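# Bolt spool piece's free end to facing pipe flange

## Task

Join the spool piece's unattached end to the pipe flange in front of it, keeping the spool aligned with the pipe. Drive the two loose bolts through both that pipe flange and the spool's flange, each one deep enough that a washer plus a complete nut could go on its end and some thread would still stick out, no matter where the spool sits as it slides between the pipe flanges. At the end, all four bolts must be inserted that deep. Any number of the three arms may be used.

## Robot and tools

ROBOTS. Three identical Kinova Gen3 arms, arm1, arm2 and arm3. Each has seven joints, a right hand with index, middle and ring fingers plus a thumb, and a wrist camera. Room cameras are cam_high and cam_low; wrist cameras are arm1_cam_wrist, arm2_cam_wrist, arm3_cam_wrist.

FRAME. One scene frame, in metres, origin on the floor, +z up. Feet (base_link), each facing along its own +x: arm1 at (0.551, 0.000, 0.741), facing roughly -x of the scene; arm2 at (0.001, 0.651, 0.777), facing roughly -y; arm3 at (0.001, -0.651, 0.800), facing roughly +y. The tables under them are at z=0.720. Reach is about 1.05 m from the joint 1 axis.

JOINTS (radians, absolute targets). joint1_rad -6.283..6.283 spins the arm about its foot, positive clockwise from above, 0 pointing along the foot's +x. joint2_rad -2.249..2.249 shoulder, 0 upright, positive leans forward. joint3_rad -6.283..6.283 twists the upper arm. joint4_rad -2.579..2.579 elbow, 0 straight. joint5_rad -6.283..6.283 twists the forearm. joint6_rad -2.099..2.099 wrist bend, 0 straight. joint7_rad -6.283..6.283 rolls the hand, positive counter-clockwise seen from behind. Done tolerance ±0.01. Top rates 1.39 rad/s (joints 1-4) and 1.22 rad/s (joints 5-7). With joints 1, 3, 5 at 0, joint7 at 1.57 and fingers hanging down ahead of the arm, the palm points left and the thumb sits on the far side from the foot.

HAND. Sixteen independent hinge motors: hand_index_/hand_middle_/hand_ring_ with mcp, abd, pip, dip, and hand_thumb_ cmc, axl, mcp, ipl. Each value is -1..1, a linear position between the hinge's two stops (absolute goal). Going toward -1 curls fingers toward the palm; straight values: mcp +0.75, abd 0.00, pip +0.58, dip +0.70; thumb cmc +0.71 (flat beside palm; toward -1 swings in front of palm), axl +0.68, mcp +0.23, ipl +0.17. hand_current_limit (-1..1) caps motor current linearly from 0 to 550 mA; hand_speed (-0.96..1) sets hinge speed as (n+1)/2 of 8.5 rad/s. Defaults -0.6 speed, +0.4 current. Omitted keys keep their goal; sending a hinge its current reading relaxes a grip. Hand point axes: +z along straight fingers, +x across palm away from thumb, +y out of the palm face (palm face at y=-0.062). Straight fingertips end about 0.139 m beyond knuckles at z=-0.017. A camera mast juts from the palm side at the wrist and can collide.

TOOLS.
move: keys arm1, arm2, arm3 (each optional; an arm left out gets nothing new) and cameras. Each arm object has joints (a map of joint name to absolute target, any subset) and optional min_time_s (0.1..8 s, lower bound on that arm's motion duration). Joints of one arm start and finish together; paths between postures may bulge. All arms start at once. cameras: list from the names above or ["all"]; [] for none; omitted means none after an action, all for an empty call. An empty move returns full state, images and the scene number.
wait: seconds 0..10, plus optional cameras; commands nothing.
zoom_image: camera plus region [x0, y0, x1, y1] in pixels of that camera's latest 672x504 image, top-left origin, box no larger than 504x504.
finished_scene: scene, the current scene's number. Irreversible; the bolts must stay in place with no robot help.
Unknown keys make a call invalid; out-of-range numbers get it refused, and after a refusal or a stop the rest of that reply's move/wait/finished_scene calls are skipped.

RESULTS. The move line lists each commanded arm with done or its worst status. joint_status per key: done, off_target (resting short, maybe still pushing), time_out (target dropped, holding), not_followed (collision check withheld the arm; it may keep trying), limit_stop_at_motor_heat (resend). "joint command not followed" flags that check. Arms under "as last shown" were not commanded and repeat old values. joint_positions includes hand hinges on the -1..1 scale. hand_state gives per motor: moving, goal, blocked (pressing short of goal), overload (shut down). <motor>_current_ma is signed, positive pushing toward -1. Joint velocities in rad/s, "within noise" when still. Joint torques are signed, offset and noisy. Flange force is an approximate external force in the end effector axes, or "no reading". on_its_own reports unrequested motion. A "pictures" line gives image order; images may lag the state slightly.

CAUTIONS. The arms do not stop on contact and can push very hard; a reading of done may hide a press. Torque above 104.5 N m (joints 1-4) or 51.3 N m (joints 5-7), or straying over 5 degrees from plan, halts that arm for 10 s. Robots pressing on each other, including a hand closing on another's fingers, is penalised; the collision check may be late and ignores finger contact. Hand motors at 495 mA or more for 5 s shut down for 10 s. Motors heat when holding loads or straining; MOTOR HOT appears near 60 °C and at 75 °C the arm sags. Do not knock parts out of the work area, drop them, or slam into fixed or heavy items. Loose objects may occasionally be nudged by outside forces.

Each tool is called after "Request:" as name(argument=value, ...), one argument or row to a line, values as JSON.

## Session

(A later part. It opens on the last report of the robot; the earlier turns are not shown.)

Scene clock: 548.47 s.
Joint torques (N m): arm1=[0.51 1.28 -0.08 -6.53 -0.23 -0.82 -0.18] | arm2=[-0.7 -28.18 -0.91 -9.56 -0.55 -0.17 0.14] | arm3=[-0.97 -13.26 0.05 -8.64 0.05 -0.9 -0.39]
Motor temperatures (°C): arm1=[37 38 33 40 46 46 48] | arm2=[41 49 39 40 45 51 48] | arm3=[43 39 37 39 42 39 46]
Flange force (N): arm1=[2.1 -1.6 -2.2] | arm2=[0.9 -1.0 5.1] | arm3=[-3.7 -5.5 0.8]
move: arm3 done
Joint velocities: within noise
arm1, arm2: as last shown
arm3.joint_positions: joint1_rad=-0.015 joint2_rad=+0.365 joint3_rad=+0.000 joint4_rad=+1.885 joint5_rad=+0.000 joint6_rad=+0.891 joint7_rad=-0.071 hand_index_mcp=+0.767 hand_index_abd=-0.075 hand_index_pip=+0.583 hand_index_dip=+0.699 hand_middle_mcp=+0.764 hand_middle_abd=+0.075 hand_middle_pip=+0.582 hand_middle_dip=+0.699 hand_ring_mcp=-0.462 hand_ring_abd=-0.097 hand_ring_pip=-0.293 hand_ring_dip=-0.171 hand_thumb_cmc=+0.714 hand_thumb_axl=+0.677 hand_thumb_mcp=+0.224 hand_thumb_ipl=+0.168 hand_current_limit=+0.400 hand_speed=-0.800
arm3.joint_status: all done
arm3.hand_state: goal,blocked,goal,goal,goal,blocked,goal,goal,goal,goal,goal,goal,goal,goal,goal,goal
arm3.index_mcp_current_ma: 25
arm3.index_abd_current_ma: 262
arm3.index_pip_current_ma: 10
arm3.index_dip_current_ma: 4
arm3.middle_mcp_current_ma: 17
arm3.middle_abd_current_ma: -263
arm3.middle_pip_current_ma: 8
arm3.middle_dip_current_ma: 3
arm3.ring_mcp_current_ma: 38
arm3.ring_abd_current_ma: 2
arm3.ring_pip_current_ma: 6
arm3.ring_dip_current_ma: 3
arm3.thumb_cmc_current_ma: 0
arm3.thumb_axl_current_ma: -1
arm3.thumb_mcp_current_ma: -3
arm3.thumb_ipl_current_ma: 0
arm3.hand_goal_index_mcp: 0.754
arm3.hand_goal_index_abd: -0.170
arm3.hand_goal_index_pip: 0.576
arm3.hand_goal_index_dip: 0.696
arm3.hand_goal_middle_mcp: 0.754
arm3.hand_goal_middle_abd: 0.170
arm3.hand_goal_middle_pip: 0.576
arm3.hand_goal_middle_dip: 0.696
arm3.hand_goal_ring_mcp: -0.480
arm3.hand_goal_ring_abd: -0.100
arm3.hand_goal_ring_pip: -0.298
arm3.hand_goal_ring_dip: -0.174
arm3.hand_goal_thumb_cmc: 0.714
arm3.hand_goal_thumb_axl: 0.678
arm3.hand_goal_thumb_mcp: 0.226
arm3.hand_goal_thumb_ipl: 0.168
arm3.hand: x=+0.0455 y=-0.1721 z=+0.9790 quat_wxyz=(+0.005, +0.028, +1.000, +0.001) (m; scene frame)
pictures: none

Request:
move(
  arm3={"joints": {"joint1_rad": -0.0122, "joint2_rad": 0.3638, "joint4_rad": 1.8835, "joint6_rad": 0.8942, "joint7_rad": -0.0687}, "min_time_s": 1.5},
)

Request:
move(
  arm3={"joints": {"joint1_rad": -0.0122, "joint2_rad": 0.3621, "joint4_rad": 1.8819, "joint6_rad": 0.8974, "joint7_rad": -0.0687}, "min_time_s": 1.5},
)

Request:
move(
  arm3={"joints": {"joint1_rad": -0.0095, "joint7_rad": -0.066}, "min_time_s": 1.5},
)

Scene clock: 551.57 s.
Joint torques (N m): arm1=[0.53 1.23 -0.23 -6.57 -0.16 -0.8 -0.12] | arm2=[-0.86 -28.52 -1.02 -9.62 -0.56 -0.15 0.18] | arm3=[-0.75 -13.47 0.2 -8.74 0.2 -0.92 -0.35]
Motor temperatures (°C): arm1=[37 38 33 40 46 46 48] | arm2=[41 49 39 40 45 51 48] | arm3=[43 39 37 39 42 39 46]
Flange force (N): arm1=[2.2 -1.8 -2.0] | arm2=[0.4 -1.1 5.6] | arm3=[-3.1 -5.4 1.3]
move: arm3 done
Joint velocities: within noise
arm1, arm2: as last shown
arm3.joint_positions: joint1_rad=-0.012 joint2_rad=+0.364 joint3_rad=+0.000 joint4_rad=+1.883 joint5_rad=+0.000 joint6_rad=+0.894 joint7_rad=-0.069 hand_index_mcp=+0.767 hand_index_abd=-0.075 hand_index_pip=+0.583 hand_index_dip=+0.699 hand_middle_mcp=+0.764 hand_middle_abd=+0.075 hand_middle_pip=+0.582 hand_middle_dip=+0.699 hand_ring_mcp=-0.462 hand_ring_abd=-0.097 hand_ring_pip=-0.293 hand_ring_dip=-0.171 hand_thumb_cmc=+0.714 hand_thumb_axl=+0.677 hand_thumb_mcp=+0.224 hand_thumb_ipl=+0.168 hand_current_limit=+0.400 hand_speed=-0.800
arm3.joint_status: all done
arm3.hand_state: goal,blocked,goal,goal,goal,blocked,goal,goal,goal,goal,goal,goal,goal,goal,goal,goal
arm3.index_mcp_current_ma: 25
arm3.index_abd_current_ma: 262
arm3.index_pip_current_ma: 10
arm3.index_dip_current_ma: 4
arm3.middle_mcp_current_ma: 17
arm3.middle_abd_current_ma: -263
arm3.middle_pip_current_ma: 8
arm3.middle_dip_current_ma: 3
arm3.ring_mcp_current_ma: 38
arm3.ring_abd_current_ma: 2
arm3.ring_pip_current_ma: 6
arm3.ring_dip_current_ma: 3
arm3.thumb_cmc_current_ma: 0
arm3.thumb_axl_current_ma: -1
arm3.thumb_mcp_current_ma: -3
arm3.thumb_ipl_current_ma: 0
arm3.hand_goal_index_mcp: 0.754
arm3.hand_goal_index_abd: -0.170
arm3.hand_goal_index_pip: 0.576
arm3.hand_goal_index_dip: 0.696
arm3.hand_goal_middle_mcp: 0.754
arm3.hand_goal_middle_abd: 0.170
arm3.hand_goal_middle_pip: 0.576
arm3.hand_goal_middle_dip: 0.696
arm3.hand_goal_ring_mcp: -0.480
arm3.hand_goal_ring_abd: -0.100
arm3.hand_goal_ring_pip: -0.298
arm3.hand_goal_ring_dip: -0.174
arm3.hand_goal_thumb_cmc: 0.714
arm3.hand_goal_thumb_axl: 0.678
arm3.hand_goal_thumb_mcp: 0.226
arm3.hand_goal_thumb_ipl: 0.168
arm3.hand: x=+0.0465 y=-0.1721 z=+0.9801 quat_wxyz=(+0.005, +0.028, +1.000, +0.001) (m; scene frame)
pictures: none

Scene clock: 553.37 s.
Joint torques (N m): arm1=[0.55 1.23 -0.23 -6.5 -0.17 -0.72 -0.18] | arm2=[-0.91 -28.79 -1.03 -9.84 -0.59 -0.24 0.18] | arm3=[-0.69 -13.72 0.18 -9.1 0.29 -1.06 -0.36]
Motor temperatures (°C): arm1=[37 38 33 40 46 46 48] | arm2=[41 49 39 40 45 51 48] | arm3=[43 39 37 39 42 39 46]
Flange force (N): arm1=[2.2 -2.1 -2.0] | arm2=[0.7 -1.2 6.0] | arm3=[-3.0 -5.8 1.8]
move: arm3 done
Joint velocities: within noise
arm1.joint_positions: joint1_rad=-0.397 joint2_rad=-0.403 joint3_rad=-0.161 joint4_rad=+1.313 joint5_rad=-0.014 joint6_rad=+2.068 joint7_rad=+1.960 hand_index_mcp=+0.753 hand_index_abd=+0.000 hand_index_pip=+0.577 hand_index_dip=+0.696 hand_middle_mcp=+0.753 hand_middle_abd=+0.000 hand_middle_pip=+0.577 hand_middle_dip=+0.696 hand_ring_mcp=+0.753 hand_ring_abd=+0.000 hand_ring_pip=+0.577 hand_ring_dip=+0.696 hand_thumb_cmc=+0.714 hand_thumb_axl=+0.677 hand_thumb_mcp=+0.224 hand_thumb_ipl=+0.168 hand_current_limit=+0.400 hand_speed=-0.600
arm1.joint_status: not commanded
arm1.hand_state: goal,goal,goal,goal,goal,goal,goal,goal,goal,goal,goal,goal,goal,goal,goal,goal
arm1.index_mcp_current_ma: 0
arm1.index_abd_current_ma: 0
arm1.index_pip_current_ma: 0
arm1.index_dip_current_ma: 0
arm1.middle_mcp_current_ma: 0
arm1.middle_abd_current_ma: 0
arm1.middle_pip_current_ma: 0
arm1.middle_dip_current_ma: 0
arm1.ring_mcp_current_ma: 0
arm1.ring_abd_current_ma: 0
arm1.ring_pip_current_ma: 0
arm1.ring_dip_current_ma: 0
arm1.thumb_cmc_current_ma: 0
arm1.thumb_axl_current_ma: 0
arm1.thumb_mcp_current_ma: -2
arm1.thumb_ipl_current_ma: 0
arm1.hand_goal_index_mcp: 0.754
arm1.hand_goal_index_abd: 0.000
arm1.hand_goal_index_pip: 0.576
arm1.hand_goal_index_dip: 0.696
arm1.hand_goal_middle_mcp: 0.754
arm1.hand_goal_middle_abd: 0.000
arm1.hand_goal_middle_pip: 0.576
arm1.hand_goal_middle_dip: 0.696
arm1.hand_goal_ring_mcp: 0.754
arm1.hand_goal_ring_abd: 0.000
arm1.hand_goal_ring_pip: 0.576
arm1.hand_goal_ring_dip: 0.696
arm1.hand_goal_thumb_cmc: 0.714
arm1.hand_goal_thumb_axl: 0.678
arm1.hand_goal_thumb_mcp: 0.226
arm1.hand_goal_thumb_ipl: 0.168
arm1.hand: x=+0.4890 y=-0.1242 z=+1.3033 quat_wxyz=(+0.014, -0.892, -0.445, +0.084) (m; scene frame)
arm2.joint_positions: joint1_rad=-0.171 joint2_rad=+1.072 joint3_rad=+0.000 joint4_rad=+0.904 joint5_rad=+0.000 joint6_rad=+1.165 joint7_rad=+1.367 hand_index_mcp=+0.762 hand_index_abd=-0.005 hand_index_pip=-0.738 hand_index_dip=-0.087 hand_middle_mcp=+0.760 hand_middle_abd=-0.001 hand_middle_pip=-0.751 hand_middle_dip=-0.065 hand_ring_mcp=+0.760 hand_ring_abd=+0.001 hand_ring_pip=-0.707 hand_ring_dip=-0.151 hand_thumb_cmc=-0.573 hand_thumb_axl=+0.676 hand_thumb_mcp=-0.280 hand_thumb_ipl=-0.639 hand_current_limit=+0.400 hand_speed=-0.700
arm2.joint_status: not commanded
arm2.hand_state: goal,goal,blocked,blocked,goal,goal,blocked,blocked,goal,goal,blocked,blocked,goal,goal,goal,goal
arm2.index_mcp_current_ma: 34
arm2.index_abd_current_ma: -18
arm2.index_pip_current_ma: 289
arm2.index_dip_current_ma: 385
arm2.middle_mcp_current_ma: 26
arm2.middle_abd_current_ma: -5
arm2.middle_pip_current_ma: 224
arm2.middle_dip_current_ma: 385
arm2.ring_mcp_current_ma: 27
arm2.ring_abd_current_ma: 3
arm2.ring_pip_current_ma: 385
arm2.ring_dip_current_ma: 385
arm2.thumb_cmc_current_ma: -12
arm2.thumb_axl_current_ma: -11
arm2.thumb_mcp_current_ma: 2
arm2.thumb_ipl_current_ma: 17
arm2.hand_goal_index_mcp: 0.754
arm2.hand_goal_index_abd: 0.000
arm2.hand_goal_index_pip: -0.800
arm2.hand_goal_index_dip: -0.350
arm2.hand_goal_middle_mcp: 0.754
arm2.hand_goal_middle_abd: 0.000
arm2.hand_goal_middle_pip: -0.800
arm2.hand_goal_middle_dip: -0.350
arm2.hand_goal_ring_mcp: 0.754
arm2.hand_goal_ring_abd: 0.000
arm2.hand_goal_ring_pip: -0.800
arm2.hand_goal_ring_dip: -0.350
arm2.hand_goal_thumb_cmc: -0.570
arm2.hand_goal_thumb_axl: 0.678
arm2.hand_goal_thumb_mcp: -0.280
arm2.hand_goal_thumb_ipl: -0.642
arm2.hand: x=+0.1481 y=-0.0319 z=+0.8459 quat_wxyz=(+0.004, +0.731, +0.682, -0.005) (m; scene frame)
arm3.joint_positions: joint1_rad=-0.012 joint2_rad=+0.362 joint3_rad=+0.000 joint4_rad=+1.882 joint5_rad=+0.000 joint6_rad=+0.897 joint7_rad=-0.069 hand_index_mcp=+0.767 hand_index_abd=-0.075 hand_index_pip=+0.583 hand_index_dip=+0.700 hand_middle_mcp=+0.764 hand_middle_abd=+0.075 hand_middle_pip=+0.582 hand_middle_dip=+0.699 hand_ring_mcp=-0.462 hand_ring_abd=-0.097 hand_ring_pip=-0.293 hand_ring_dip=-0.171 hand_thumb_cmc=+0.714 hand_thumb_axl=+0.677 hand_thumb_mcp=+0.224 hand_thumb_ipl=+0.168 hand_current_limit=+0.400 hand_speed=-0.800
arm3.joint_status: all done
arm3.hand_state: goal,blocked,goal,goal,goal,blocked,goal,goal,goal,goal,goal,goal,goal,goal,goal,goal
arm3.index_mcp_current_ma: 25
arm3.index_abd_current_ma: 262
arm3.index_pip_current_ma: 11
arm3.index_dip_current_ma: 4
arm3.middle_mcp_current_ma: 17
arm3.middle_abd_current_ma: -263
arm3.middle_pip_current_ma: 8
arm3.middle_dip_current_ma: 3
arm3.ring_mcp_current_ma: 38
arm3.ring_abd_current_ma: 2
arm3.ring_pip_current_ma: 6
arm3.ring_dip_current_ma: 3
arm3.thumb_cmc_current_ma: 0
arm3.thumb_axl_current_ma: -1
arm3.thumb_mcp_current_ma: -3
arm3.thumb_ipl_current_ma: 0
arm3.hand_goal_index_mcp: 0.754
arm3.hand_goal_index_abd: -0.170
arm3.hand_goal_index_pip: 0.576
arm3.hand_goal_index_dip: 0.696
arm3.hand_goal_middle_mcp: 0.754
arm3.hand_goal_middle_abd: 0.170
arm3.hand_goal_middle_pip: 0.576
arm3.hand_goal_middle_dip: 0.696
arm3.hand_goal_ring_mcp: -0.480
arm3.hand_goal_ring_abd: -0.100
arm3.hand_goal_ring_pip: -0.298
arm3.hand_goal_ring_dip: -0.174
arm3.hand_goal_thumb_cmc: 0.714
arm3.hand_goal_thumb_axl: 0.678
arm3.hand_goal_thumb_mcp: 0.226
arm3.hand_goal_thumb_ipl: 0.168
arm3.hand: x=+0.0465 y=-0.1721 z=+0.9811 quat_wxyz=(+0.005, +0.028, +1.000, +0.001) (m; scene frame)
pictures: none

Scene clock: 555.13 s.
Joint torques (N m): arm1=[0.46 1.25 -0.14 -6.57 -0.15 -0.78 -0.15] | arm2=[-0.7 -28.03 -0.92 -9.61 -0.51 -0.32 0.16] | arm3=[-0.71 -13.31 0.26 -8.9 0.29 -1.1 -0.3]
Motor temperatures (°C): arm1=[37 38 33 40 46 46 48] | arm2=[41 49 39 40 45 51 48] | arm3=[43 39 37 39 42 39 46]
Flange force (N): arm1=[2.1 -1.6 -1.9] | arm2=[1.2 -1.0 4.7] | arm3=[-2.8 -5.9 0.7]
move: arm3 done
Joint velocities: within noise
arm1, arm2: as last shown
arm2.middle_mcp_current_ma: 25
arm2.ring_mcp_current_ma: 26
arm3.joint_positions: joint1_rad=-0.010 joint2_rad=+0.362 joint3_rad=+0.000 joint4_rad=+1.882 joint5_rad=+0.000 joint6_rad=+0.897 joint7_rad=-0.066 hand_index_mcp=+0.768 hand_index_abd=-0.075 hand_index_pip=+0.584 hand_index_dip=+0.700 hand_middle_mcp=+0.765 hand_middle_abd=+0.075 hand_middle_pip=+0.583 hand_middle_dip=+0.699 hand_ring_mcp=-0.462 hand_ring_abd=-0.097 hand_ring_pip=-0.293 hand_ring_dip=-0.171 hand_thumb_cmc=+0.714 hand_thumb_axl=+0.677 hand_thumb_mcp=+0.224 hand_thumb_ipl=+0.168 hand_current_limit=+0.400 hand_speed=-0.800
arm3.joint_status: all done
arm3.hand_state: goal,blocked,goal,goal,goal,blocked,goal,goal,goal,goal,goal,goal,goal,goal,goal,goal
arm3.index_mcp_current_ma: 25
arm3.index_abd_current_ma: 261
arm3.index_pip_current_ma: 11
arm3.index_dip_current_ma: 4
arm3.middle_mcp_current_ma: 20
arm3.middle_abd_current_ma: -263
arm3.middle_pip_current_ma: 9
arm3.middle_dip_current_ma: 3
arm3.ring_mcp_current_ma: 38
arm3.ring_abd_current_ma: 2
arm3.ring_pip_current_ma: 6
arm3.ring_dip_current_ma: 3
arm3.thumb_cmc_current_ma: 0
arm3.thumb_axl_current_ma: -1
arm3.thumb_mcp_current_ma: -3
arm3.thumb_ipl_current_ma: 0
arm3.hand_goal_index_mcp: 0.754
arm3.hand_goal_index_abd: -0.170
arm3.hand_goal_index_pip: 0.576
arm3.hand_goal_index_dip: 0.696
arm3.hand_goal_middle_mcp: 0.754
arm3.hand_goal_middle_abd: 0.170
arm3.hand_goal_middle_pip: 0.576
arm3.hand_goal_middle_dip: 0.696
arm3.hand_goal_ring_mcp: -0.480
arm3.hand_goal_ring_abd: -0.100
arm3.hand_goal_ring_pip: -0.298
arm3.hand_goal_ring_dip: -0.174
arm3.hand_goal_thumb_cmc: 0.714
arm3.hand_goal_thumb_axl: 0.678
arm3.hand_goal_thumb_mcp: 0.226
arm3.hand_goal_thumb_ipl: 0.168
arm3.hand: x=+0.0475 y=-0.1722 z=+0.9812 quat_wxyz=(+0.005, +0.028, +1.000, +0.001) (m; scene frame)
pictures: none

Request:
move(
  cameras=["cam_low", "arm3_cam_wrist", "cam_high"],
)

Request:
zoom_image(
  camera="cam_low",
  region=[430, 180, 530, 280],
)

Request:
zoom_image(
  camera="arm3_cam_wrist",
  region=[280, 0, 450, 150],
)

Scene clock: 555.87 s.
Joint torques (N m): arm1=[0.56 1.26 -0.19 -6.55 -0.16 -0.8 -0.17] | arm2=[-0.73 -28.03 -0.92 -9.63 -0.53 -0.34 0.18] | arm3=[-0.7 -13.24 0.24 -8.88 0.26 -1.09 -0.38]
Motor temperatures (°C): arm1=[37 38 33 40 46 46 48] | arm2=[41 49 39 40 45 51 48] | arm3=[43 39 37 39 42 39 46]
Flange force (N): arm1=[2.3 -1.8 -2.0] | arm2=[1.2 -1.0 4.7] | arm3=[-3.0 -6.0 0.6]
Joint velocities: within noise
arm1.joint_positions: joint1_rad=-0.397 joint2_rad=-0.403 joint3_rad=-0.161 joint4_rad=+1.313 joint5_rad=-0.014 joint6_rad=+2.068 joint7_rad=+1.960 hand_index_mcp=+0.753 hand_index_abd=+0.000 hand_index_pip=+0.577 hand_index_dip=+0.696 hand_middle_mcp=+0.753 hand_middle_abd=+0.000 hand_middle_pip=+0.577 hand_middle_dip=+0.696 hand_ring_mcp=+0.753 hand_ring_abd=+0.000 hand_ring_pip=+0.577 hand_ring_dip=+0.696 hand_thumb_cmc=+0.714 hand_thumb_axl=+0.677 hand_thumb_mcp=+0.224 hand_thumb_ipl=+0.168 hand_current_limit=+0.400 hand_speed=-0.600
arm1.joint_status: not commanded
arm1.hand_state: goal,goal,goal,goal,goal,goal,goal,goal,goal,goal,goal,goal,goal,goal,goal,goal
arm1.index_mcp_current_ma: 0
arm1.index_abd_current_ma: 0
arm1.index_pip_current_ma: 0
arm1.index_dip_current_ma: 0
arm1.middle_mcp_current_ma: 0
arm1.middle_abd_current_ma: 0
arm1.middle_pip_current_ma: 0
arm1.middle_dip_current_ma: 0
arm1.ring_mcp_current_ma: 0
arm1.ring_abd_current_ma: 0
arm1.ring_pip_current_ma: 0
arm1.ring_dip_current_ma: 0
arm1.thumb_cmc_current_ma: 0
arm1.thumb_axl_current_ma: 0
arm1.thumb_mcp_current_ma: -2
arm1.thumb_ipl_current_ma: 0
arm1.hand_goal_index_mcp: 0.754
arm1.hand_goal_index_abd: 0.000
arm1.hand_goal_index_pip: 0.576
arm1.hand_goal_index_dip: 0.696
arm1.hand_goal_middle_mcp: 0.754
arm1.hand_goal_middle_abd: 0.000
arm1.hand_goal_middle_pip: 0.576
arm1.hand_goal_middle_dip: 0.696
arm1.hand_goal_ring_mcp: 0.754
arm1.hand_goal_ring_abd: 0.000
arm1.hand_goal_ring_pip: 0.576
arm1.hand_goal_ring_dip: 0.696
arm1.hand_goal_thumb_cmc: 0.714
arm1.hand_goal_thumb_axl: 0.678
arm1.hand_goal_thumb_mcp: 0.226
arm1.hand_goal_thumb_ipl: 0.168
arm1.hand: x=+0.4890 y=-0.1242 z=+1.3033 quat_wxyz=(+0.014, -0.892, -0.445, +0.084) (m; scene frame)
arm2.joint_positions: joint1_rad=-0.171 joint2_rad=+1.072 joint3_rad=+0.000 joint4_rad=+0.904 joint5_rad=+0.000 joint6_rad=+1.165 joint7_rad=+1.367 hand_index_mcp=+0.762 hand_index_abd=-0.005 hand_index_pip=-0.738 hand_index_dip=-0.087 hand_middle_mcp=+0.760 hand_middle_abd=-0.001 hand_middle_pip=-0.751 hand_middle_dip=-0.065 hand_ring_mcp=+0.760 hand_ring_abd=+0.001 hand_ring_pip=-0.707 hand_ring_dip=-0.151 hand_thumb_cmc=-0.573 hand_thumb_axl=+0.676 hand_thumb_mcp=-0.280 hand_thumb_ipl=-0.639 hand_current_limit=+0.400 hand_speed=-0.700
arm2.joint_status: not commanded
arm2.hand_state: goal,goal,blocked,blocked,goal,goal,blocked,blocked,goal,goal,blocked,blocked,goal,goal,goal,goal
arm2.index_mcp_current_ma: 34
arm2.index_abd_current_ma: -18
arm2.index_pip_current_ma: 289
arm2.index_dip_current_ma: 385
arm2.middle_mcp_current_ma: 25
arm2.middle_abd_current_ma: -5
arm2.middle_pip_current_ma: 224
arm2.middle_dip_current_ma: 385
arm2.ring_mcp_current_ma: 26
arm2.ring_abd_current_ma: 3
arm2.ring_pip_current_ma: 385
arm2.ring_dip_current_ma: 385
arm2.thumb_cmc_current_ma: -12
arm2.thumb_axl_current_ma: -11
arm2.thumb_mcp_current_ma: 2
arm2.thumb_ipl_current_ma: 17
arm2.hand_goal_index_mcp: 0.754
arm2.hand_goal_index_abd: 0.000
arm2.hand_goal_index_pip: -0.800
arm2.hand_goal_index_dip: -0.350
arm2.hand_goal_middle_mcp: 0.754
arm2.hand_goal_middle_abd: 0.000
arm2.hand_goal_middle_pip: -0.800
arm2.hand_goal_middle_dip: -0.350
arm2.hand_goal_ring_mcp: 0.754
arm2.hand_goal_ring_abd: 0.000
arm2.hand_goal_ring_pip: -0.800
arm2.hand_goal_ring_dip: -0.350
arm2.hand_goal_thumb_cmc: -0.570
arm2.hand_goal_thumb_axl: 0.678
arm2.hand_goal_thumb_mcp: -0.280
arm2.hand_goal_thumb_ipl: -0.642
arm2.hand: x=+0.1481 y=-0.0319 z=+0.8459 quat_wxyz=(+0.004, +0.731, +0.682, -0.005) (m; scene frame)
arm3.joint_positions: joint1_rad=-0.010 joint2_rad=+0.362 joint3_rad=+0.000 joint4_rad=+1.882 joint5_rad=+0.000 joint6_rad=+0.897 joint7_rad=-0.066 hand_index_mcp=+0.768 hand_index_abd=-0.075 hand_index_pip=+0.584 hand_index_dip=+0.700 hand_middle_mcp=+0.765 hand_middle_abd=+0.075 hand_middle_pip=+0.583 hand_middle_dip=+0.699 hand_ring_mcp=-0.462 hand_ring_abd=-0.097 hand_ring_pip=-0.293 hand_ring_dip=-0.171 hand_thumb_cmc=+0.714 hand_thumb_axl=+0.677 hand_thumb_mcp=+0.224 hand_thumb_ipl=+0.168 hand_current_limit=+0.400 hand_speed=-0.800
arm3.joint_status: all done
arm3.hand_state: goal,blocked,goal,goal,goal,blocked,goal,goal,goal,goal,goal,goal,goal,goal,goal,goal
arm3.index_mcp_current_ma: 25
arm3.index_abd_current_ma: 261
arm3.index_pip_current_ma: 11
arm3.index_dip_current_ma: 4
arm3.middle_mcp_current_ma: 20
arm3.middle_abd_current_ma: -263
arm3.middle_pip_current_ma: 9
arm3.middle_dip_current_ma: 3
arm3.ring_mcp_current_ma: 38
arm3.ring_abd_current_ma: 2
arm3.ring_pip_current_ma: 6
arm3.ring_dip_current_ma: 3
arm3.thumb_cmc_current_ma: 0
arm3.thumb_axl_current_ma: -1
arm3.thumb_mcp_current_ma: -3
arm3.thumb_ipl_current_ma: 0
arm3.hand_goal_index_mcp: 0.754
arm3.hand_goal_index_abd: -0.170
arm3.hand_goal_index_pip: 0.576
arm3.hand_goal_index_dip: 0.696
arm3.hand_goal_middle_mcp: 0.754
arm3.hand_goal_middle_abd: 0.170
arm3.hand_goal_middle_pip: 0.576
arm3.hand_goal_middle_dip: 0.696
arm3.hand_goal_ring_mcp: -0.480
arm3.hand_goal_ring_abd: -0.100
arm3.hand_goal_ring_pip: -0.298
arm3.hand_goal_ring_dip: -0.174
arm3.hand_goal_thumb_cmc: 0.714
arm3.hand_goal_thumb_axl: 0.678
arm3.hand_goal_thumb_mcp: 0.226
arm3.hand_goal_thumb_ipl: 0.168
arm3.hand: x=+0.0475 y=-0.1722 z=+0.9812 quat_wxyz=(+0.005, +0.028, +1.000, +0.001) (m; scene frame)
pictures: arm3_cam_wrist, cam_high, cam_low

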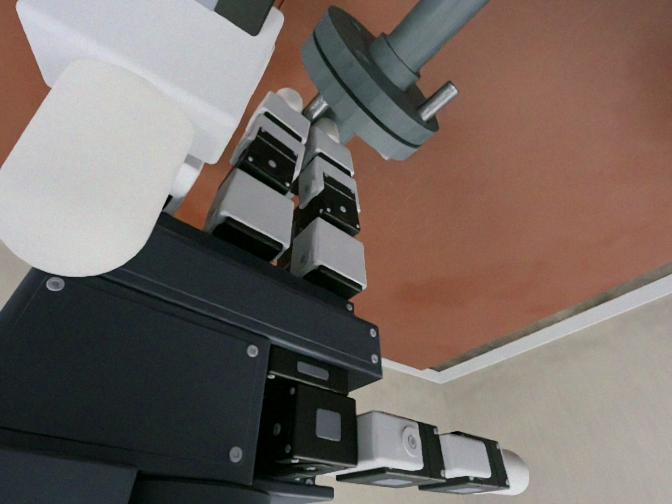

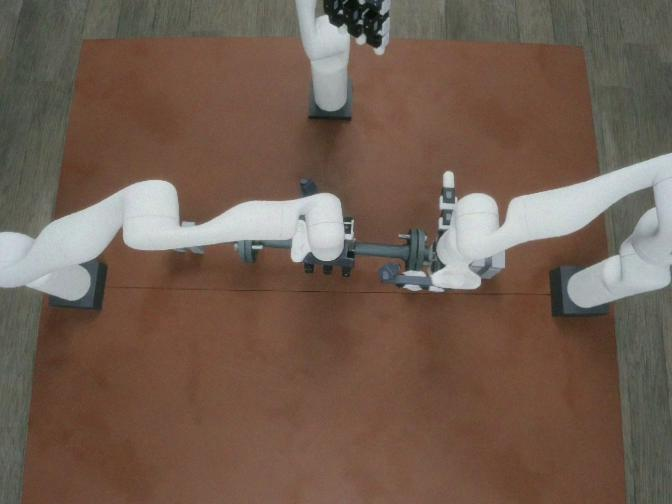

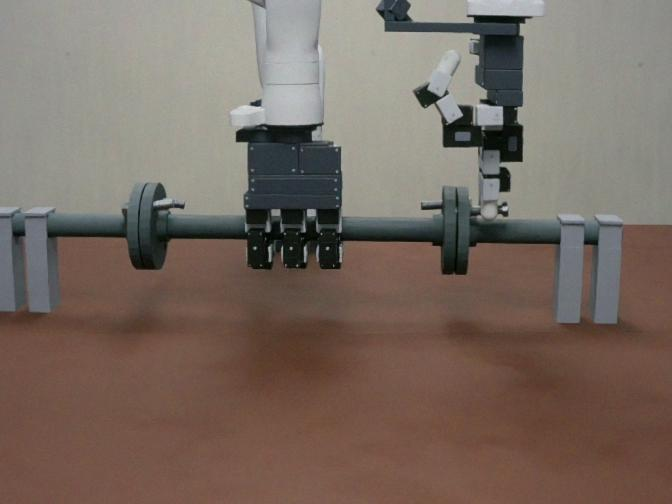

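Scaled by 5.040.

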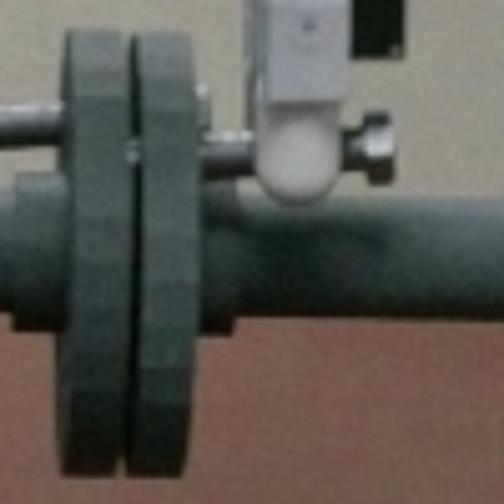

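Scaled by 2.965.

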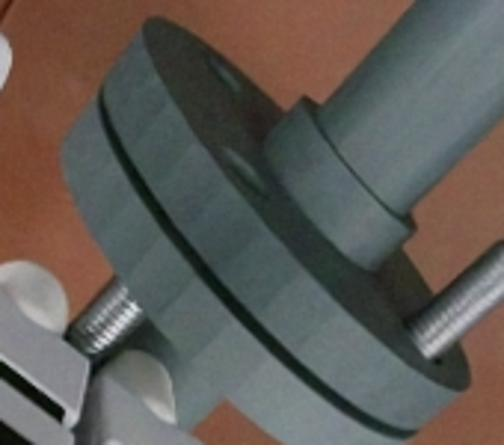

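Request:
zoom_image(
  camera="arm3_cam_wrist",
  region=[295, 0, 365, 60],
)

Request:
zoom_image(
  camera="arm3_cam_wrist",
  region=[370, 100, 450, 170],
)

Request:
zoom_image(
  camera="cam_high",
  region=[385, 220, 455, 285],
)

Request:
zoom_image(
  camera="cam_low",
  region=[435, 200, 485, 240],
)

Scaled by 7.200.

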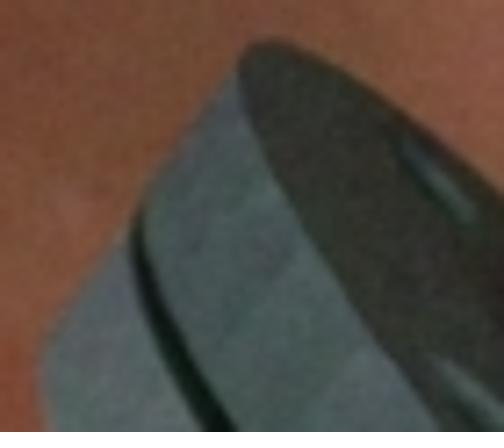

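Scaled by 6.300.

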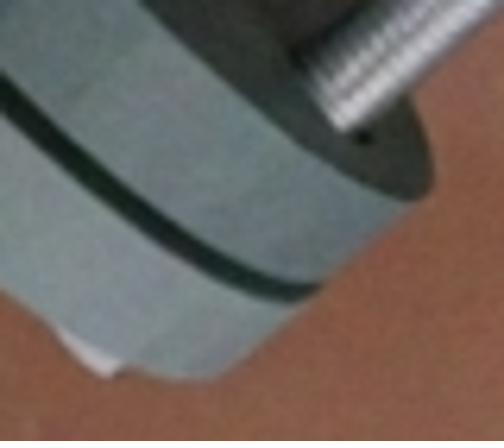

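Scaled by 7.200.

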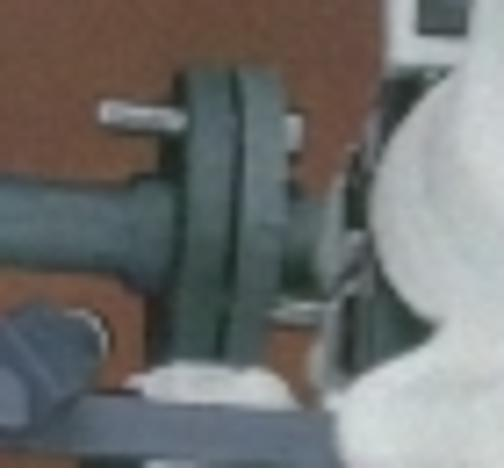

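Scaled by 10.080.

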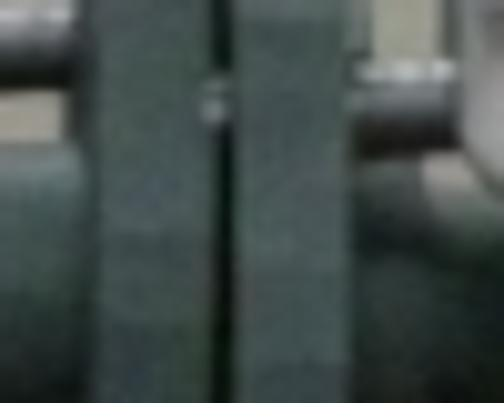

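Request:
move(
  arm3={"joints": {"joint2_rad": 0.363, "joint4_rad": 1.8888, "joint6_rad": 0.8897}, "min_time_s": 1},
)

Request:
move(
  arm3={"joints": {"joint2_rad": 0.3646, "joint4_rad": 1.8904, "joint6_rad": 0.8865}, "min_time_s": 1},
)

Request:
move(
  arm3={"joints": {"joint2_rad": 0.367, "joint4_rad": 1.8867, "joint6_rad": 0.8878}, "min_time_s": 1},
  cameras=["cam_low"],
)

Request:
zoom_image(
  camera="cam_low",
  region=[430, 180, 530, 280],
)

Scene clock: 572.67 s.
Joint torques (N m): arm1=[0.47 1.28 -0.24 -6.55 -0.23 -0.83 -0.18] | arm2=[-0.65 -27.26 -0.92 -9.03 -0.53 -0.04 0.12] | arm3=[-0.73 -13.06 0.18 -8.21 0.14 -0.66 -0.41]
Motor temperatures (°C): arm1=[37 38 33 40 46 46 48] | arm2=[41 49 38 40 45 51 47] | arm3=[43 39 37 39 42 39 46]
Flange force (N): arm1=[2.4 -2.0 -2.1] | arm2=[0.6 -0.9 3.9] | arm3=[-3.2 -4.8 0.7]
move: arm3 done
Joint velocities: within noise
arm1, arm2: as last shown
arm3.joint_positions: joint1_rad=-0.009 joint2_rad=+0.363 joint3_rad=+0.000 joint4_rad=+1.889 joint5_rad=+0.000 joint6_rad=+0.890 joint7_rad=-0.066 hand_index_mcp=+0.765 hand_index_abd=-0.075 hand_index_pip=+0.584 hand_index_dip=+0.700 hand_middle_mcp=+0.763 hand_middle_abd=+0.075 hand_middle_pip=+0.583 hand_middle_dip=+0.699 hand_ring_mcp=-0.462 hand_ring_abd=-0.097 hand_ring_pip=-0.293 hand_ring_dip=-0.171 hand_thumb_cmc=+0.714 hand_thumb_axl=+0.677 hand_thumb_mcp=+0.224 hand_thumb_ipl=+0.168 hand_current_limit=+0.400 hand_speed=-0.800
arm3.joint_status: all done
arm3.hand_state: goal,blocked,goal,goal,goal,blocked,goal,goal,goal,goal,goal,goal,goal,goal,goal,goal
arm3.index_mcp_current_ma: 19
arm3.index_abd_current_ma: 261
arm3.index_pip_current_ma: 12
arm3.index_dip_current_ma: 4
arm3.middle_mcp_current_ma: 15
arm3.middle_abd_current_ma: -263
arm3.middle_pip_current_ma: 10
arm3.middle_dip_current_ma: 3
arm3.ring_mcp_current_ma: 38
arm3.ring_abd_current_ma: 2
arm3.ring_pip_current_ma: 6
arm3.ring_dip_current_ma: 3
arm3.thumb_cmc_current_ma: 0
arm3.thumb_axl_current_ma: -1
arm3.thumb_mcp_current_ma: -3
arm3.thumb_ipl_current_ma: 0
arm3.hand_goal_index_mcp: 0.754
arm3.hand_goal_index_abd: -0.170
arm3.hand_goal_index_pip: 0.576
arm3.hand_goal_index_dip: 0.696
arm3.hand_goal_middle_mcp: 0.754
arm3.hand_goal_middle_abd: 0.170
arm3.hand_goal_middle_pip: 0.576
arm3.hand_goal_middle_dip: 0.696
arm3.hand_goal_ring_mcp: -0.480
arm3.hand_goal_ring_abd: -0.100
arm3.hand_goal_ring_pip: -0.298
arm3.hand_goal_ring_dip: -0.174
arm3.hand_goal_thumb_cmc: 0.714
arm3.hand_goal_thumb_axl: 0.678
arm3.hand_goal_thumb_mcp: 0.226
arm3.hand_goal_thumb_ipl: 0.168
arm3.hand: x=+0.0476 y=-0.1734 z=+0.9791 quat_wxyz=(+0.005, +0.028, +1.000, +0.001) (m; scene frame)
pictures: none

Scene clock: 573.97 s.
Joint torques (N m): arm1=[0.5 1.23 -0.16 -6.67 -0.14 -0.79 -0.21] | arm2=[-0.7 -27.35 -0.97 -9.15 -0.53 -0.13 0.14] | arm3=[-0.78 -13.07 0.15 -8.35 0.18 -0.77 -0.33]
Motor temperatures (°C): arm1=[37 38 33 40 46 46 48] | arm2=[41 49 38 40 45 51 47] | arm3=[43 39 37 39 42 39 46]
Flange force (N): arm1=[2.3 -1.8 -1.5] | arm2=[0.8 -1.0 3.9] | arm3=[-3.1 -5.2 0.6]
move: arm3 done
Joint velocities: within noise
arm1, arm2: as last shown
arm3.joint_positions: joint1_rad=-0.009 joint2_rad=+0.365 joint3_rad=+0.000 joint4_rad=+1.890 joint5_rad=+0.000 joint6_rad=+0.887 joint7_rad=-0.066 hand_index_mcp=+0.765 hand_index_abd=-0.075 hand_index_pip=+0.584 hand_index_dip=+0.700 hand_middle_mcp=+0.763 hand_middle_abd=+0.075 hand_middle_pip=+0.583 hand_middle_dip=+0.699 hand_ring_mcp=-0.462 hand_ring_abd=-0.097 hand_ring_pip=-0.293 hand_ring_dip=-0.171 hand_thumb_cmc=+0.714 hand_thumb_axl=+0.677 hand_thumb_mcp=+0.224 hand_thumb_ipl=+0.168 hand_current_limit=+0.400 hand_speed=-0.800
arm3.joint_status: all done
arm3.hand_state: goal,blocked,goal,goal,goal,blocked,goal,goal,goal,goal,goal,goal,goal,goal,goal,goal
arm3.index_mcp_current_ma: 19
arm3.index_abd_current_ma: 261
arm3.index_pip_current_ma: 12
arm3.index_dip_current_ma: 4
arm3.middle_mcp_current_ma: 15
arm3.middle_abd_current_ma: -263
arm3.middle_pip_current_ma: 10
arm3.middle_dip_current_ma: 3
arm3.ring_mcp_current_ma: 38
arm3.ring_abd_current_ma: 2
arm3.ring_pip_current_ma: 6
arm3.ring_dip_current_ma: 3
arm3.thumb_cmc_current_ma: 0
arm3.thumb_axl_current_ma: -1
arm3.thumb_mcp_current_ma: -3
arm3.thumb_ipl_current_ma: 0
arm3.hand_goal_index_mcp: 0.754
arm3.hand_goal_index_abd: -0.170
arm3.hand_goal_index_pip: 0.576
arm3.hand_goal_index_dip: 0.696
arm3.hand_goal_middle_mcp: 0.754
arm3.hand_goal_middle_abd: 0.170
arm3.hand_goal_middle_pip: 0.576
arm3.hand_goal_middle_dip: 0.696
arm3.hand_goal_ring_mcp: -0.480
arm3.hand_goal_ring_abd: -0.100
arm3.hand_goal_ring_pip: -0.298
arm3.hand_goal_ring_dip: -0.174
arm3.hand_goal_thumb_cmc: 0.714
arm3.hand_goal_thumb_axl: 0.678
arm3.hand_goal_thumb_mcp: 0.226
arm3.hand_goal_thumb_ipl: 0.168
arm3.hand: x=+0.0476 y=-0.1734 z=+0.9781 quat_wxyz=(+0.005, +0.028, +1.000, +0.000) (m; scene frame)
pictures: none

Scene clock: 575.27 s.
Joint torques (N m): arm1=[0.5 1.17 -0.13 -6.58 -0.18 -0.81 -0.17] | arm2=[-0.61 -27.61 -0.86 -9.51 -0.48 -0.35 0.13] | arm3=[-0.74 -13.3 0.29 -8.9 0.25 -1.14 -0.3]
Motor temperatures (°C): arm1=[37 38 33 40 46 46 48] | arm2=[41 49 38 40 45 51 47] | arm3=[43 39 37 39 42 39 46]
Flange force (N): arm1=[2.0 -1.7 -2.1] | arm2=[1.6 -1.0 4.1] | arm3=[-2.9 -6.1 0.5]
move: arm3 done
Joint velocities: within noise
arm1, arm2: as last shown
arm3.joint_positions: joint1_rad=-0.009 joint2_rad=+0.367 joint3_rad=+0.000 joint4_rad=+1.887 joint5_rad=+0.000 joint6_rad=+0.888 joint7_rad=-0.066 hand_index_mcp=+0.769 hand_index_abd=-0.075 hand_index_pip=+0.584 hand_index_dip=+0.700 hand_middle_mcp=+0.767 hand_middle_abd=+0.075 hand_middle_pip=+0.584 hand_middle_dip=+0.699 hand_ring_mcp=-0.462 hand_ring_abd=-0.097 hand_ring_pip=-0.293 hand_ring_dip=-0.171 hand_thumb_cmc=+0.714 hand_thumb_axl=+0.677 hand_thumb_mcp=+0.224 hand_thumb_ipl=+0.168 hand_current_limit=+0.400 hand_speed=-0.800
arm3.joint_status: all done
arm3.hand_state: goal,blocked,goal,goal,goal,blocked,goal,goal,goal,goal,goal,goal,goal,goal,goal,goal
arm3.index_mcp_current_ma: 29
arm3.index_abd_current_ma: 261
arm3.index_pip_current_ma: 12
arm3.index_dip_current_ma: 4
arm3.middle_mcp_current_ma: 25
arm3.middle_abd_current_ma: -263
arm3.middle_pip_current_ma: 11
arm3.middle_dip_current_ma: 3
arm3.ring_mcp_current_ma: 38
arm3.ring_abd_current_ma: 2
arm3.ring_pip_current_ma: 6
arm3.ring_dip_current_ma: 3
arm3.thumb_cmc_current_ma: 0
arm3.thumb_axl_current_ma: -1
arm3.thumb_mcp_current_ma: -3
arm3.thumb_ipl_current_ma: 0
arm3.hand_goal_index_mcp: 0.754
arm3.hand_goal_index_abd: -0.170
arm3.hand_goal_index_pip: 0.576
arm3.hand_goal_index_dip: 0.696
arm3.hand_goal_middle_mcp: 0.754
arm3.hand_goal_middle_abd: 0.170
arm3.hand_goal_middle_pip: 0.576
arm3.hand_goal_middle_dip: 0.696
arm3.hand_goal_ring_mcp: -0.480
arm3.hand_goal_ring_abd: -0.100
arm3.hand_goal_ring_pip: -0.298
arm3.hand_goal_ring_dip: -0.174
arm3.hand_goal_thumb_cmc: 0.714
arm3.hand_goal_thumb_axl: 0.678
arm3.hand_goal_thumb_mcp: 0.226
arm3.hand_goal_thumb_ipl: 0.168
arm3.hand: x=+0.0476 y=-0.1722 z=+0.9780 quat_wxyz=(+0.005, +0.028, +1.000, +0.001) (m; scene frame)
pictures: cam_low

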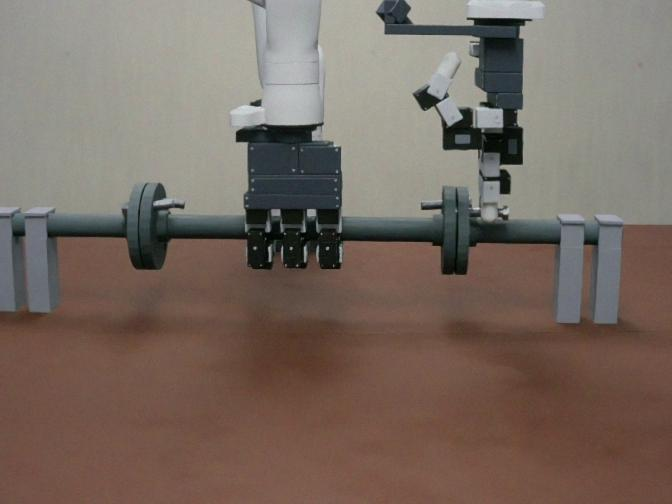

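Scaled by 5.040.

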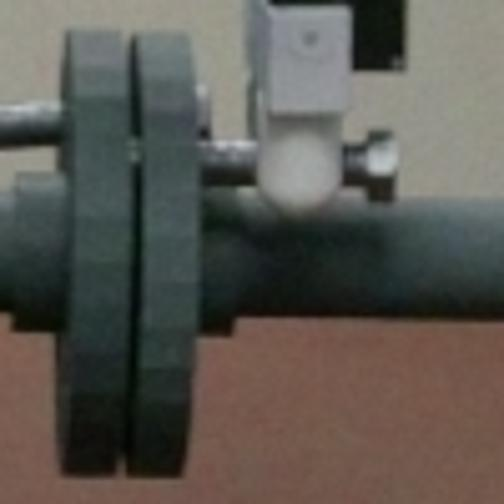

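Request:
move(
  arm3={"joints": {"joint1_rad": -0.0069, "joint7_rad": -0.0634}, "min_time_s": 1.5},
)

Request:
move(
  arm3={"joints": {"joint1_rad": -0.0042, "joint7_rad": -0.0607}, "min_time_s": 1.5},
)

Request:
move(
  arm3={"joints": {"joint1_rad": -0.0042, "joint2_rad": 0.3686, "joint4_rad": 1.8883, "joint6_rad": 0.8846, "joint7_rad": -0.0607}, "min_time_s": 1.5},
)

Request:
move(
  arm3={"joints": {"joint1_rad": -0.0069, "joint7_rad": -0.0634}, "min_time_s": 1.5},
  cameras=["cam_low"],
)

Request:
zoom_image(
  camera="cam_low",
  region=[430, 180, 530, 280],
)

Scene clock: 585.13 s.
Joint torques (N m): arm1=[0.46 1.24 -0.16 -6.57 -0.12 -0.81 -0.16] | arm2=[-0.77 -27.57 -0.93 -9.41 -0.52 -0.3 0.14] | arm3=[-0.76 -13.28 0.18 -8.82 0.21 -1.08 -0.35]
Motor temperatures (°C): arm1=[37 38 33 40 46 46 48] | arm2=[41 49 38 40 45 51 47] | arm3=[43 39 37 39 42 39 46]
Flange force (N): arm1=[2.2 -1.6 -2.0] | arm2=[1.2 -1.2 4.1] | arm3=[-3.1 -6.0 0.6]
move: arm3 done
Joint velocities: within noise
arm1, arm2: as last shown
arm3.joint_positions: joint1_rad=-0.007 joint2_rad=+0.367 joint3_rad=+0.000 joint4_rad=+1.887 joint5_rad=+0.000 joint6_rad=+0.888 joint7_rad=-0.063 hand_index_mcp=+0.769 hand_index_abd=-0.075 hand_index_pip=+0.584 hand_index_dip=+0.700 hand_middle_mcp=+0.768 hand_middle_abd=+0.075 hand_middle_pip=+0.584 hand_middle_dip=+0.699 hand_ring_mcp=-0.462 hand_ring_abd=-0.097 hand_ring_pip=-0.293 hand_ring_dip=-0.171 hand_thumb_cmc=+0.714 hand_thumb_axl=+0.677 hand_thumb_mcp=+0.224 hand_thumb_ipl=+0.168 hand_current_limit=+0.400 hand_speed=-0.800
arm3.joint_status: all done
arm3.hand_state: goal,blocked,goal,goal,goal,blocked,goal,goal,goal,goal,goal,goal,goal,goal,goal,goal
arm3.index_mcp_current_ma: 29
arm3.index_abd_current_ma: 261
arm3.index_pip_current_ma: 12
arm3.index_dip_current_ma: 4
arm3.middle_mcp_current_ma: 26
arm3.middle_abd_current_ma: -263
arm3.middle_pip_current_ma: 12
arm3.middle_dip_current_ma: 4
arm3.ring_mcp_current_ma: 38
arm3.ring_abd_current_ma: 2
arm3.ring_pip_current_ma: 6
arm3.ring_dip_current_ma: 3
arm3.thumb_cmc_current_ma: 0
arm3.thumb_axl_current_ma: -1
arm3.thumb_mcp_current_ma: -3
arm3.thumb_ipl_current_ma: 0
arm3.hand_goal_index_mcp: 0.754
arm3.hand_goal_index_abd: -0.170
arm3.hand_goal_index_pip: 0.576
arm3.hand_goal_index_dip: 0.696
arm3.hand_goal_middle_mcp: 0.754
arm3.hand_goal_middle_abd: 0.170
arm3.hand_goal_middle_pip: 0.576
arm3.hand_goal_middle_dip: 0.696
arm3.hand_goal_ring_mcp: -0.480
arm3.hand_goal_ring_abd: -0.100
arm3.hand_goal_ring_pip: -0.298
arm3.hand_goal_ring_dip: -0.174
arm3.hand_goal_thumb_cmc: 0.714
arm3.hand_goal_thumb_axl: 0.678
arm3.hand_goal_thumb_mcp: 0.226
arm3.hand_goal_thumb_ipl: 0.168
arm3.hand: x=+0.0486 y=-0.1722 z=+0.9780 quat_wxyz=(+0.005, +0.028, +1.000, +0.001) (m; scene frame)
pictures: none

Scene clock: 586.93 s.
Joint torques (N m): arm1=[0.46 1.21 -0.14 -6.56 -0.16 -0.74 -0.11] | arm2=[-0.73 -27.49 -0.95 -9.33 -0.51 -0.24 0.15] | arm3=[-0.6 -13.2 0.32 -8.61 0.24 -0.98 -0.33]
Motor temperatures (°C): arm1=[37 38 33 40 46 46 48] | arm2=[41 49 38 40 45 51 47] | arm3=[43 39 37 39 42 39 46]
Flange force (N): arm1=[1.9 -1.5 -1.9] | arm2=[1.1 -1.1 4.0] | arm3=[-2.6 -5.6 0.4]
move: arm3 done
Joint velocities: within noise
arm1, arm2: as last shown
arm3.joint_positions: joint1_rad=-0.004 joint2_rad=+0.367 joint3_rad=+0.000 joint4_rad=+1.887 joint5_rad=+0.000 joint6_rad=+0.888 joint7_rad=-0.061 hand_index_mcp=+0.769 hand_index_abd=-0.075 hand_index_pip=+0.584 hand_index_dip=+0.700 hand_middle_mcp=+0.769 hand_middle_abd=+0.075 hand_middle_pip=+0.584 hand_middle_dip=+0.700 hand_ring_mcp=-0.462 hand_ring_abd=-0.097 hand_ring_pip=-0.293 hand_ring_dip=-0.171 hand_thumb_cmc=+0.714 hand_thumb_axl=+0.677 hand_thumb_mcp=+0.224 hand_thumb_ipl=+0.168 hand_current_limit=+0.400 hand_speed=-0.800
arm3.joint_status: all done
arm3.hand_state: goal,blocked,goal,goal,goal,blocked,goal,goal,goal,goal,goal,goal,goal,goal,goal,goal
arm3.index_mcp_current_ma: 29
arm3.index_abd_current_ma: 261
arm3.index_pip_current_ma: 12
arm3.index_dip_current_ma: 4
arm3.middle_mcp_current_ma: 28
arm3.middle_abd_current_ma: -263
arm3.middle_pip_current_ma: 13
arm3.middle_dip_current_ma: 4
arm3.ring_mcp_current_ma: 38
arm3.ring_abd_current_ma: 2
arm3.ring_pip_current_ma: 6
arm3.ring_dip_current_ma: 3
arm3.thumb_cmc_current_ma: 0
arm3.thumb_axl_current_ma: -1
arm3.thumb_mcp_current_ma: -3
arm3.thumb_ipl_current_ma: 0
arm3.hand_goal_index_mcp: 0.754
arm3.hand_goal_index_abd: -0.170
arm3.hand_goal_index_pip: 0.576
arm3.hand_goal_index_dip: 0.696
arm3.hand_goal_middle_mcp: 0.754
arm3.hand_goal_middle_abd: 0.170
arm3.hand_goal_middle_pip: 0.576
arm3.hand_goal_middle_dip: 0.696
arm3.hand_goal_ring_mcp: -0.480
arm3.hand_goal_ring_abd: -0.100
arm3.hand_goal_ring_pip: -0.298
arm3.hand_goal_ring_dip: -0.174
arm3.hand_goal_thumb_cmc: 0.714
arm3.hand_goal_thumb_axl: 0.678
arm3.hand_goal_thumb_mcp: 0.226
arm3.hand_goal_thumb_ipl: 0.168
arm3.hand: x=+0.0497 y=-0.1723 z=+0.9781 quat_wxyz=(+0.005, +0.028, +1.000, +0.001) (m; scene frame)
pictures: none

Scene clock: 588.73 s.
Joint torques (N m): arm1=[0.51 1.23 -0.19 -6.59 -0.2 -0.8 -0.13] | arm2=[-0.71 -27.31 -0.95 -9.34 -0.52 -0.33 0.15] | arm3=[-0.65 -13.21 0.25 -8.76 0.28 -1.18 -0.31]
Motor temperatures (°C): arm1=[37 38 33 40 46 46 48] | arm2=[41 49 38 40 45 51 47] | arm3=[43 39 37 39 42 39 46]
Flange force (N): arm1=[2.2 -1.7 -1.9] | arm2=[1.4 -1.1 3.6] | arm3=[-2.7 -5.9 0.0]
move: arm3 done
Joint velocities: within noise
arm1, arm2: as last shown
arm3.joint_positions: joint1_rad=-0.004 joint2_rad=+0.369 joint3_rad=+0.000 joint4_rad=+1.888 joint5_rad=+0.000 joint6_rad=+0.885 joint7_rad=-0.061 hand_index_mcp=+0.769 hand_index_abd=-0.075 hand_index_pip=+0.584 hand_index_dip=+0.700 hand_middle_mcp=+0.769 hand_middle_abd=+0.075 hand_middle_pip=+0.585 hand_middle_dip=+0.700 hand_ring_mcp=-0.462 hand_ring_abd=-0.097 hand_ring_pip=-0.293 hand_ring_dip=-0.171 hand_thumb_cmc=+0.714 hand_thumb_axl=+0.677 hand_thumb_mcp=+0.224 hand_thumb_ipl=+0.168 hand_current_limit=+0.400 hand_speed=-0.800
arm3.joint_status: all done
arm3.hand_state: goal,blocked,goal,goal,goal,blocked,goal,goal,goal,goal,goal,goal,goal,goal,goal,goal
arm3.index_mcp_current_ma: 29
arm3.index_abd_current_ma: 261
arm3.index_pip_current_ma: 12
arm3.index_dip_current_ma: 4
arm3.middle_mcp_current_ma: 30
arm3.middle_abd_current_ma: -263
arm3.middle_pip_current_ma: 14
arm3.middle_dip_current_ma: 4
arm3.ring_mcp_current_ma: 38
arm3.ring_abd_current_ma: 2
arm3.ring_pip_current_ma: 6
arm3.ring_dip_current_ma: 3
arm3.thumb_cmc_current_ma: 0
arm3.thumb_axl_current_ma: -1
arm3.thumb_mcp_current_ma: -3
arm3.thumb_ipl_current_ma: 0
arm3.hand_goal_index_mcp: 0.754
arm3.hand_goal_index_abd: -0.170
arm3.hand_goal_index_pip: 0.576
arm3.hand_goal_index_dip: 0.696
arm3.hand_goal_middle_mcp: 0.754
arm3.hand_goal_middle_abd: 0.170
arm3.hand_goal_middle_pip: 0.576
arm3.hand_goal_middle_dip: 0.696
arm3.hand_goal_ring_mcp: -0.480
arm3.hand_goal_ring_abd: -0.100
arm3.hand_goal_ring_pip: -0.298
arm3.hand_goal_ring_dip: -0.174
arm3.hand_goal_thumb_cmc: 0.714
arm3.hand_goal_thumb_axl: 0.678
arm3.hand_goal_thumb_mcp: 0.226
arm3.hand_goal_thumb_ipl: 0.168
arm3.hand: x=+0.0497 y=-0.1723 z=+0.9770 quat_wxyz=(+0.005, +0.028, +1.000, +0.000) (m; scene frame)
pictures: none

Scene clock: 590.53 s.
Joint torques (N m): arm1=[0.56 1.28 -0.26 -6.54 -0.23 -0.8 -0.17] | arm2=[-0.61 -27.59 -0.86 -9.44 -0.48 -0.32 0.15] | arm3=[-0.8 -13.36 0.12 -8.73 0.15 -1.15 -0.4]
Motor temperatures (°C): arm1=[37 38 33 40 46 46 48] | arm2=[41 49 38 40 45 51 47] | arm3=[43 39 37 39 42 39 46]
Flange force (N): arm1=[2.5 -2.1 -2.1] | arm2=[1.3 -0.9 4.1] | arm3=[-3.3 -5.5 0.3]
move: arm3 done
Joint velocities: within noise
arm1, arm2: as last shown
arm3.joint_positions: joint1_rad=-0.007 joint2_rad=+0.369 joint3_rad=+0.000 joint4_rad=+1.888 joint5_rad=+0.000 joint6_rad=+0.885 joint7_rad=-0.063 hand_index_mcp=+0.769 hand_index_abd=-0.075 hand_index_pip=+0.584 hand_index_dip=+0.700 hand_middle_mcp=+0.769 hand_middle_abd=+0.075 hand_middle_pip=+0.585 hand_middle_dip=+0.700 hand_ring_mcp=-0.462 hand_ring_abd=-0.097 hand_ring_pip=-0.293 hand_ring_dip=-0.171 hand_thumb_cmc=+0.714 hand_thumb_axl=+0.677 hand_thumb_mcp=+0.224 hand_thumb_ipl=+0.168 hand_current_limit=+0.400 hand_speed=-0.800
arm3.joint_status: all done
arm3.hand_state: goal,blocked,goal,goal,goal,blocked,goal,goal,goal,goal,goal,goal,goal,goal,goal,goal
arm3.index_mcp_current_ma: 30
arm3.index_abd_current_ma: 261
arm3.index_pip_current_ma: 13
arm3.index_dip_current_ma: 4
arm3.middle_mcp_current_ma: 30
arm3.middle_abd_current_ma: -263
arm3.middle_pip_current_ma: 14
arm3.middle_dip_current_ma: 4
arm3.ring_mcp_current_ma: 38
arm3.ring_abd_current_ma: 2
arm3.ring_pip_current_ma: 6
arm3.ring_dip_current_ma: 3
arm3.thumb_cmc_current_ma: 0
arm3.thumb_axl_current_ma: -1
arm3.thumb_mcp_current_ma: -3
arm3.thumb_ipl_current_ma: 0
arm3.hand_goal_index_mcp: 0.754
arm3.hand_goal_index_abd: -0.170
arm3.hand_goal_index_pip: 0.576
arm3.hand_goal_index_dip: 0.696
arm3.hand_goal_middle_mcp: 0.754
arm3.hand_goal_middle_abd: 0.170
arm3.hand_goal_middle_pip: 0.576
arm3.hand_goal_middle_dip: 0.696
arm3.hand_goal_ring_mcp: -0.480
arm3.hand_goal_ring_abd: -0.100
arm3.hand_goal_ring_pip: -0.298
arm3.hand_goal_ring_dip: -0.174
arm3.hand_goal_thumb_cmc: 0.714
arm3.hand_goal_thumb_axl: 0.678
arm3.hand_goal_thumb_mcp: 0.226
arm3.hand_goal_thumb_ipl: 0.168
arm3.hand: x=+0.0486 y=-0.1722 z=+0.9770 quat_wxyz=(+0.005, +0.028, +1.000, +0.001) (m; scene frame)
pictures: cam_low

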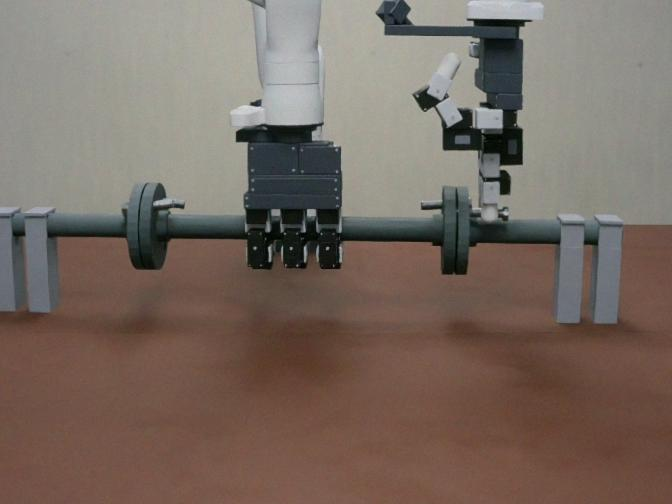

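Scaled by 5.040.

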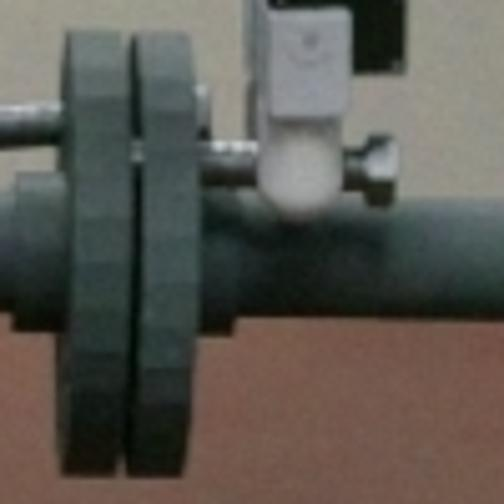

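Request:
zoom_image(
  camera="cam_low",
  region=[438, 184, 474, 228],
)

Request:
zoom_image(
  camera="cam_low",
  region=[438, 228, 474, 278],
)

Scaled by 11.455.

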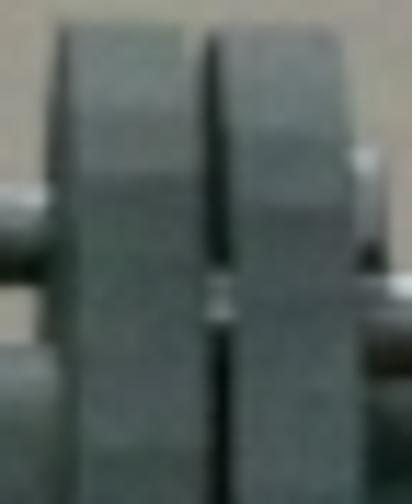

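Scaled by 10.080.

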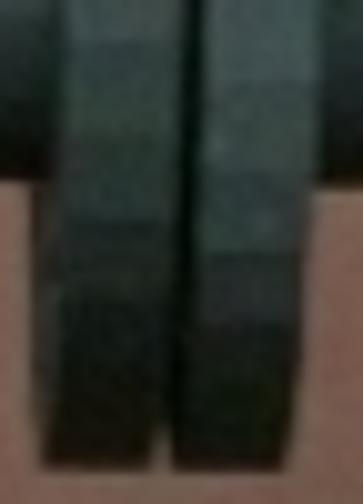

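Request:
zoom_image(
  camera="cam_low",
  region=[122, 228, 172, 278],
)

Request:
zoom_image(
  camera="cam_low",
  region=[122, 178, 172, 228],
)

Request:
zoom_image(
  camera="cam_low",
  region=[432, 228, 482, 278],
)

Request:
zoom_image(
  camera="cam_low",
  region=[432, 178, 482, 228],
)

Scaled by 10.080.

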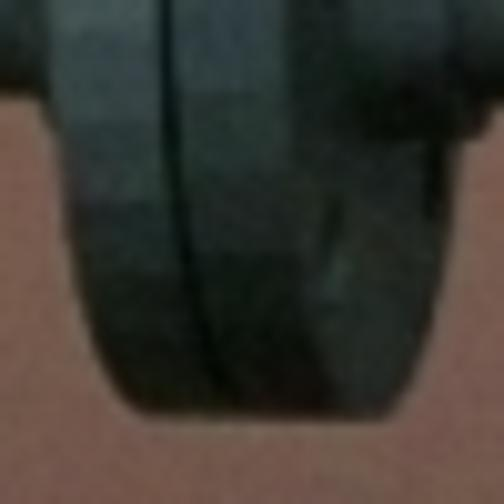

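Scaled by 10.080.

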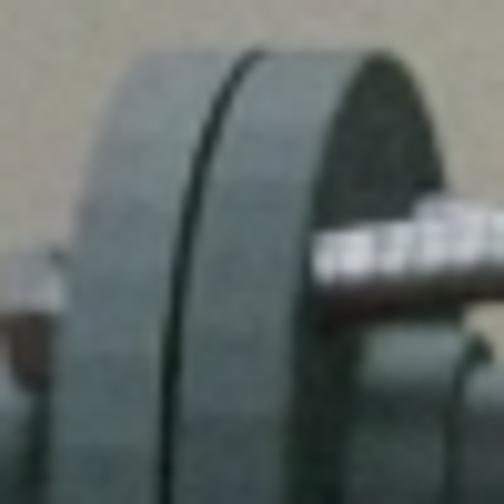

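Scaled by 10.080.

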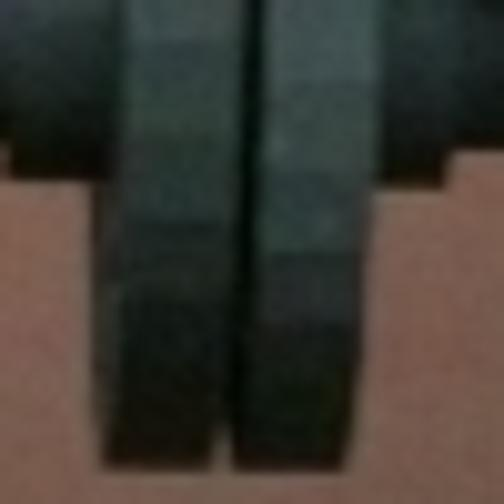

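Scaled by 10.080.

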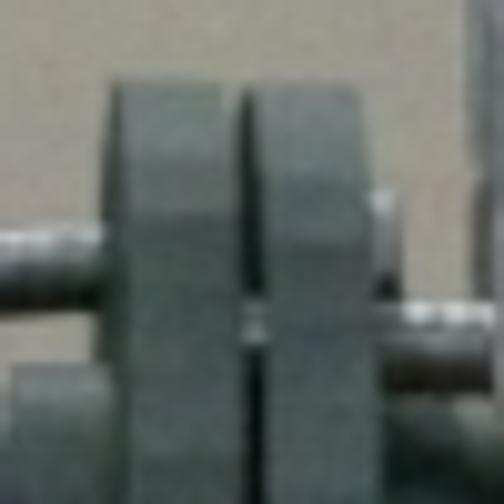

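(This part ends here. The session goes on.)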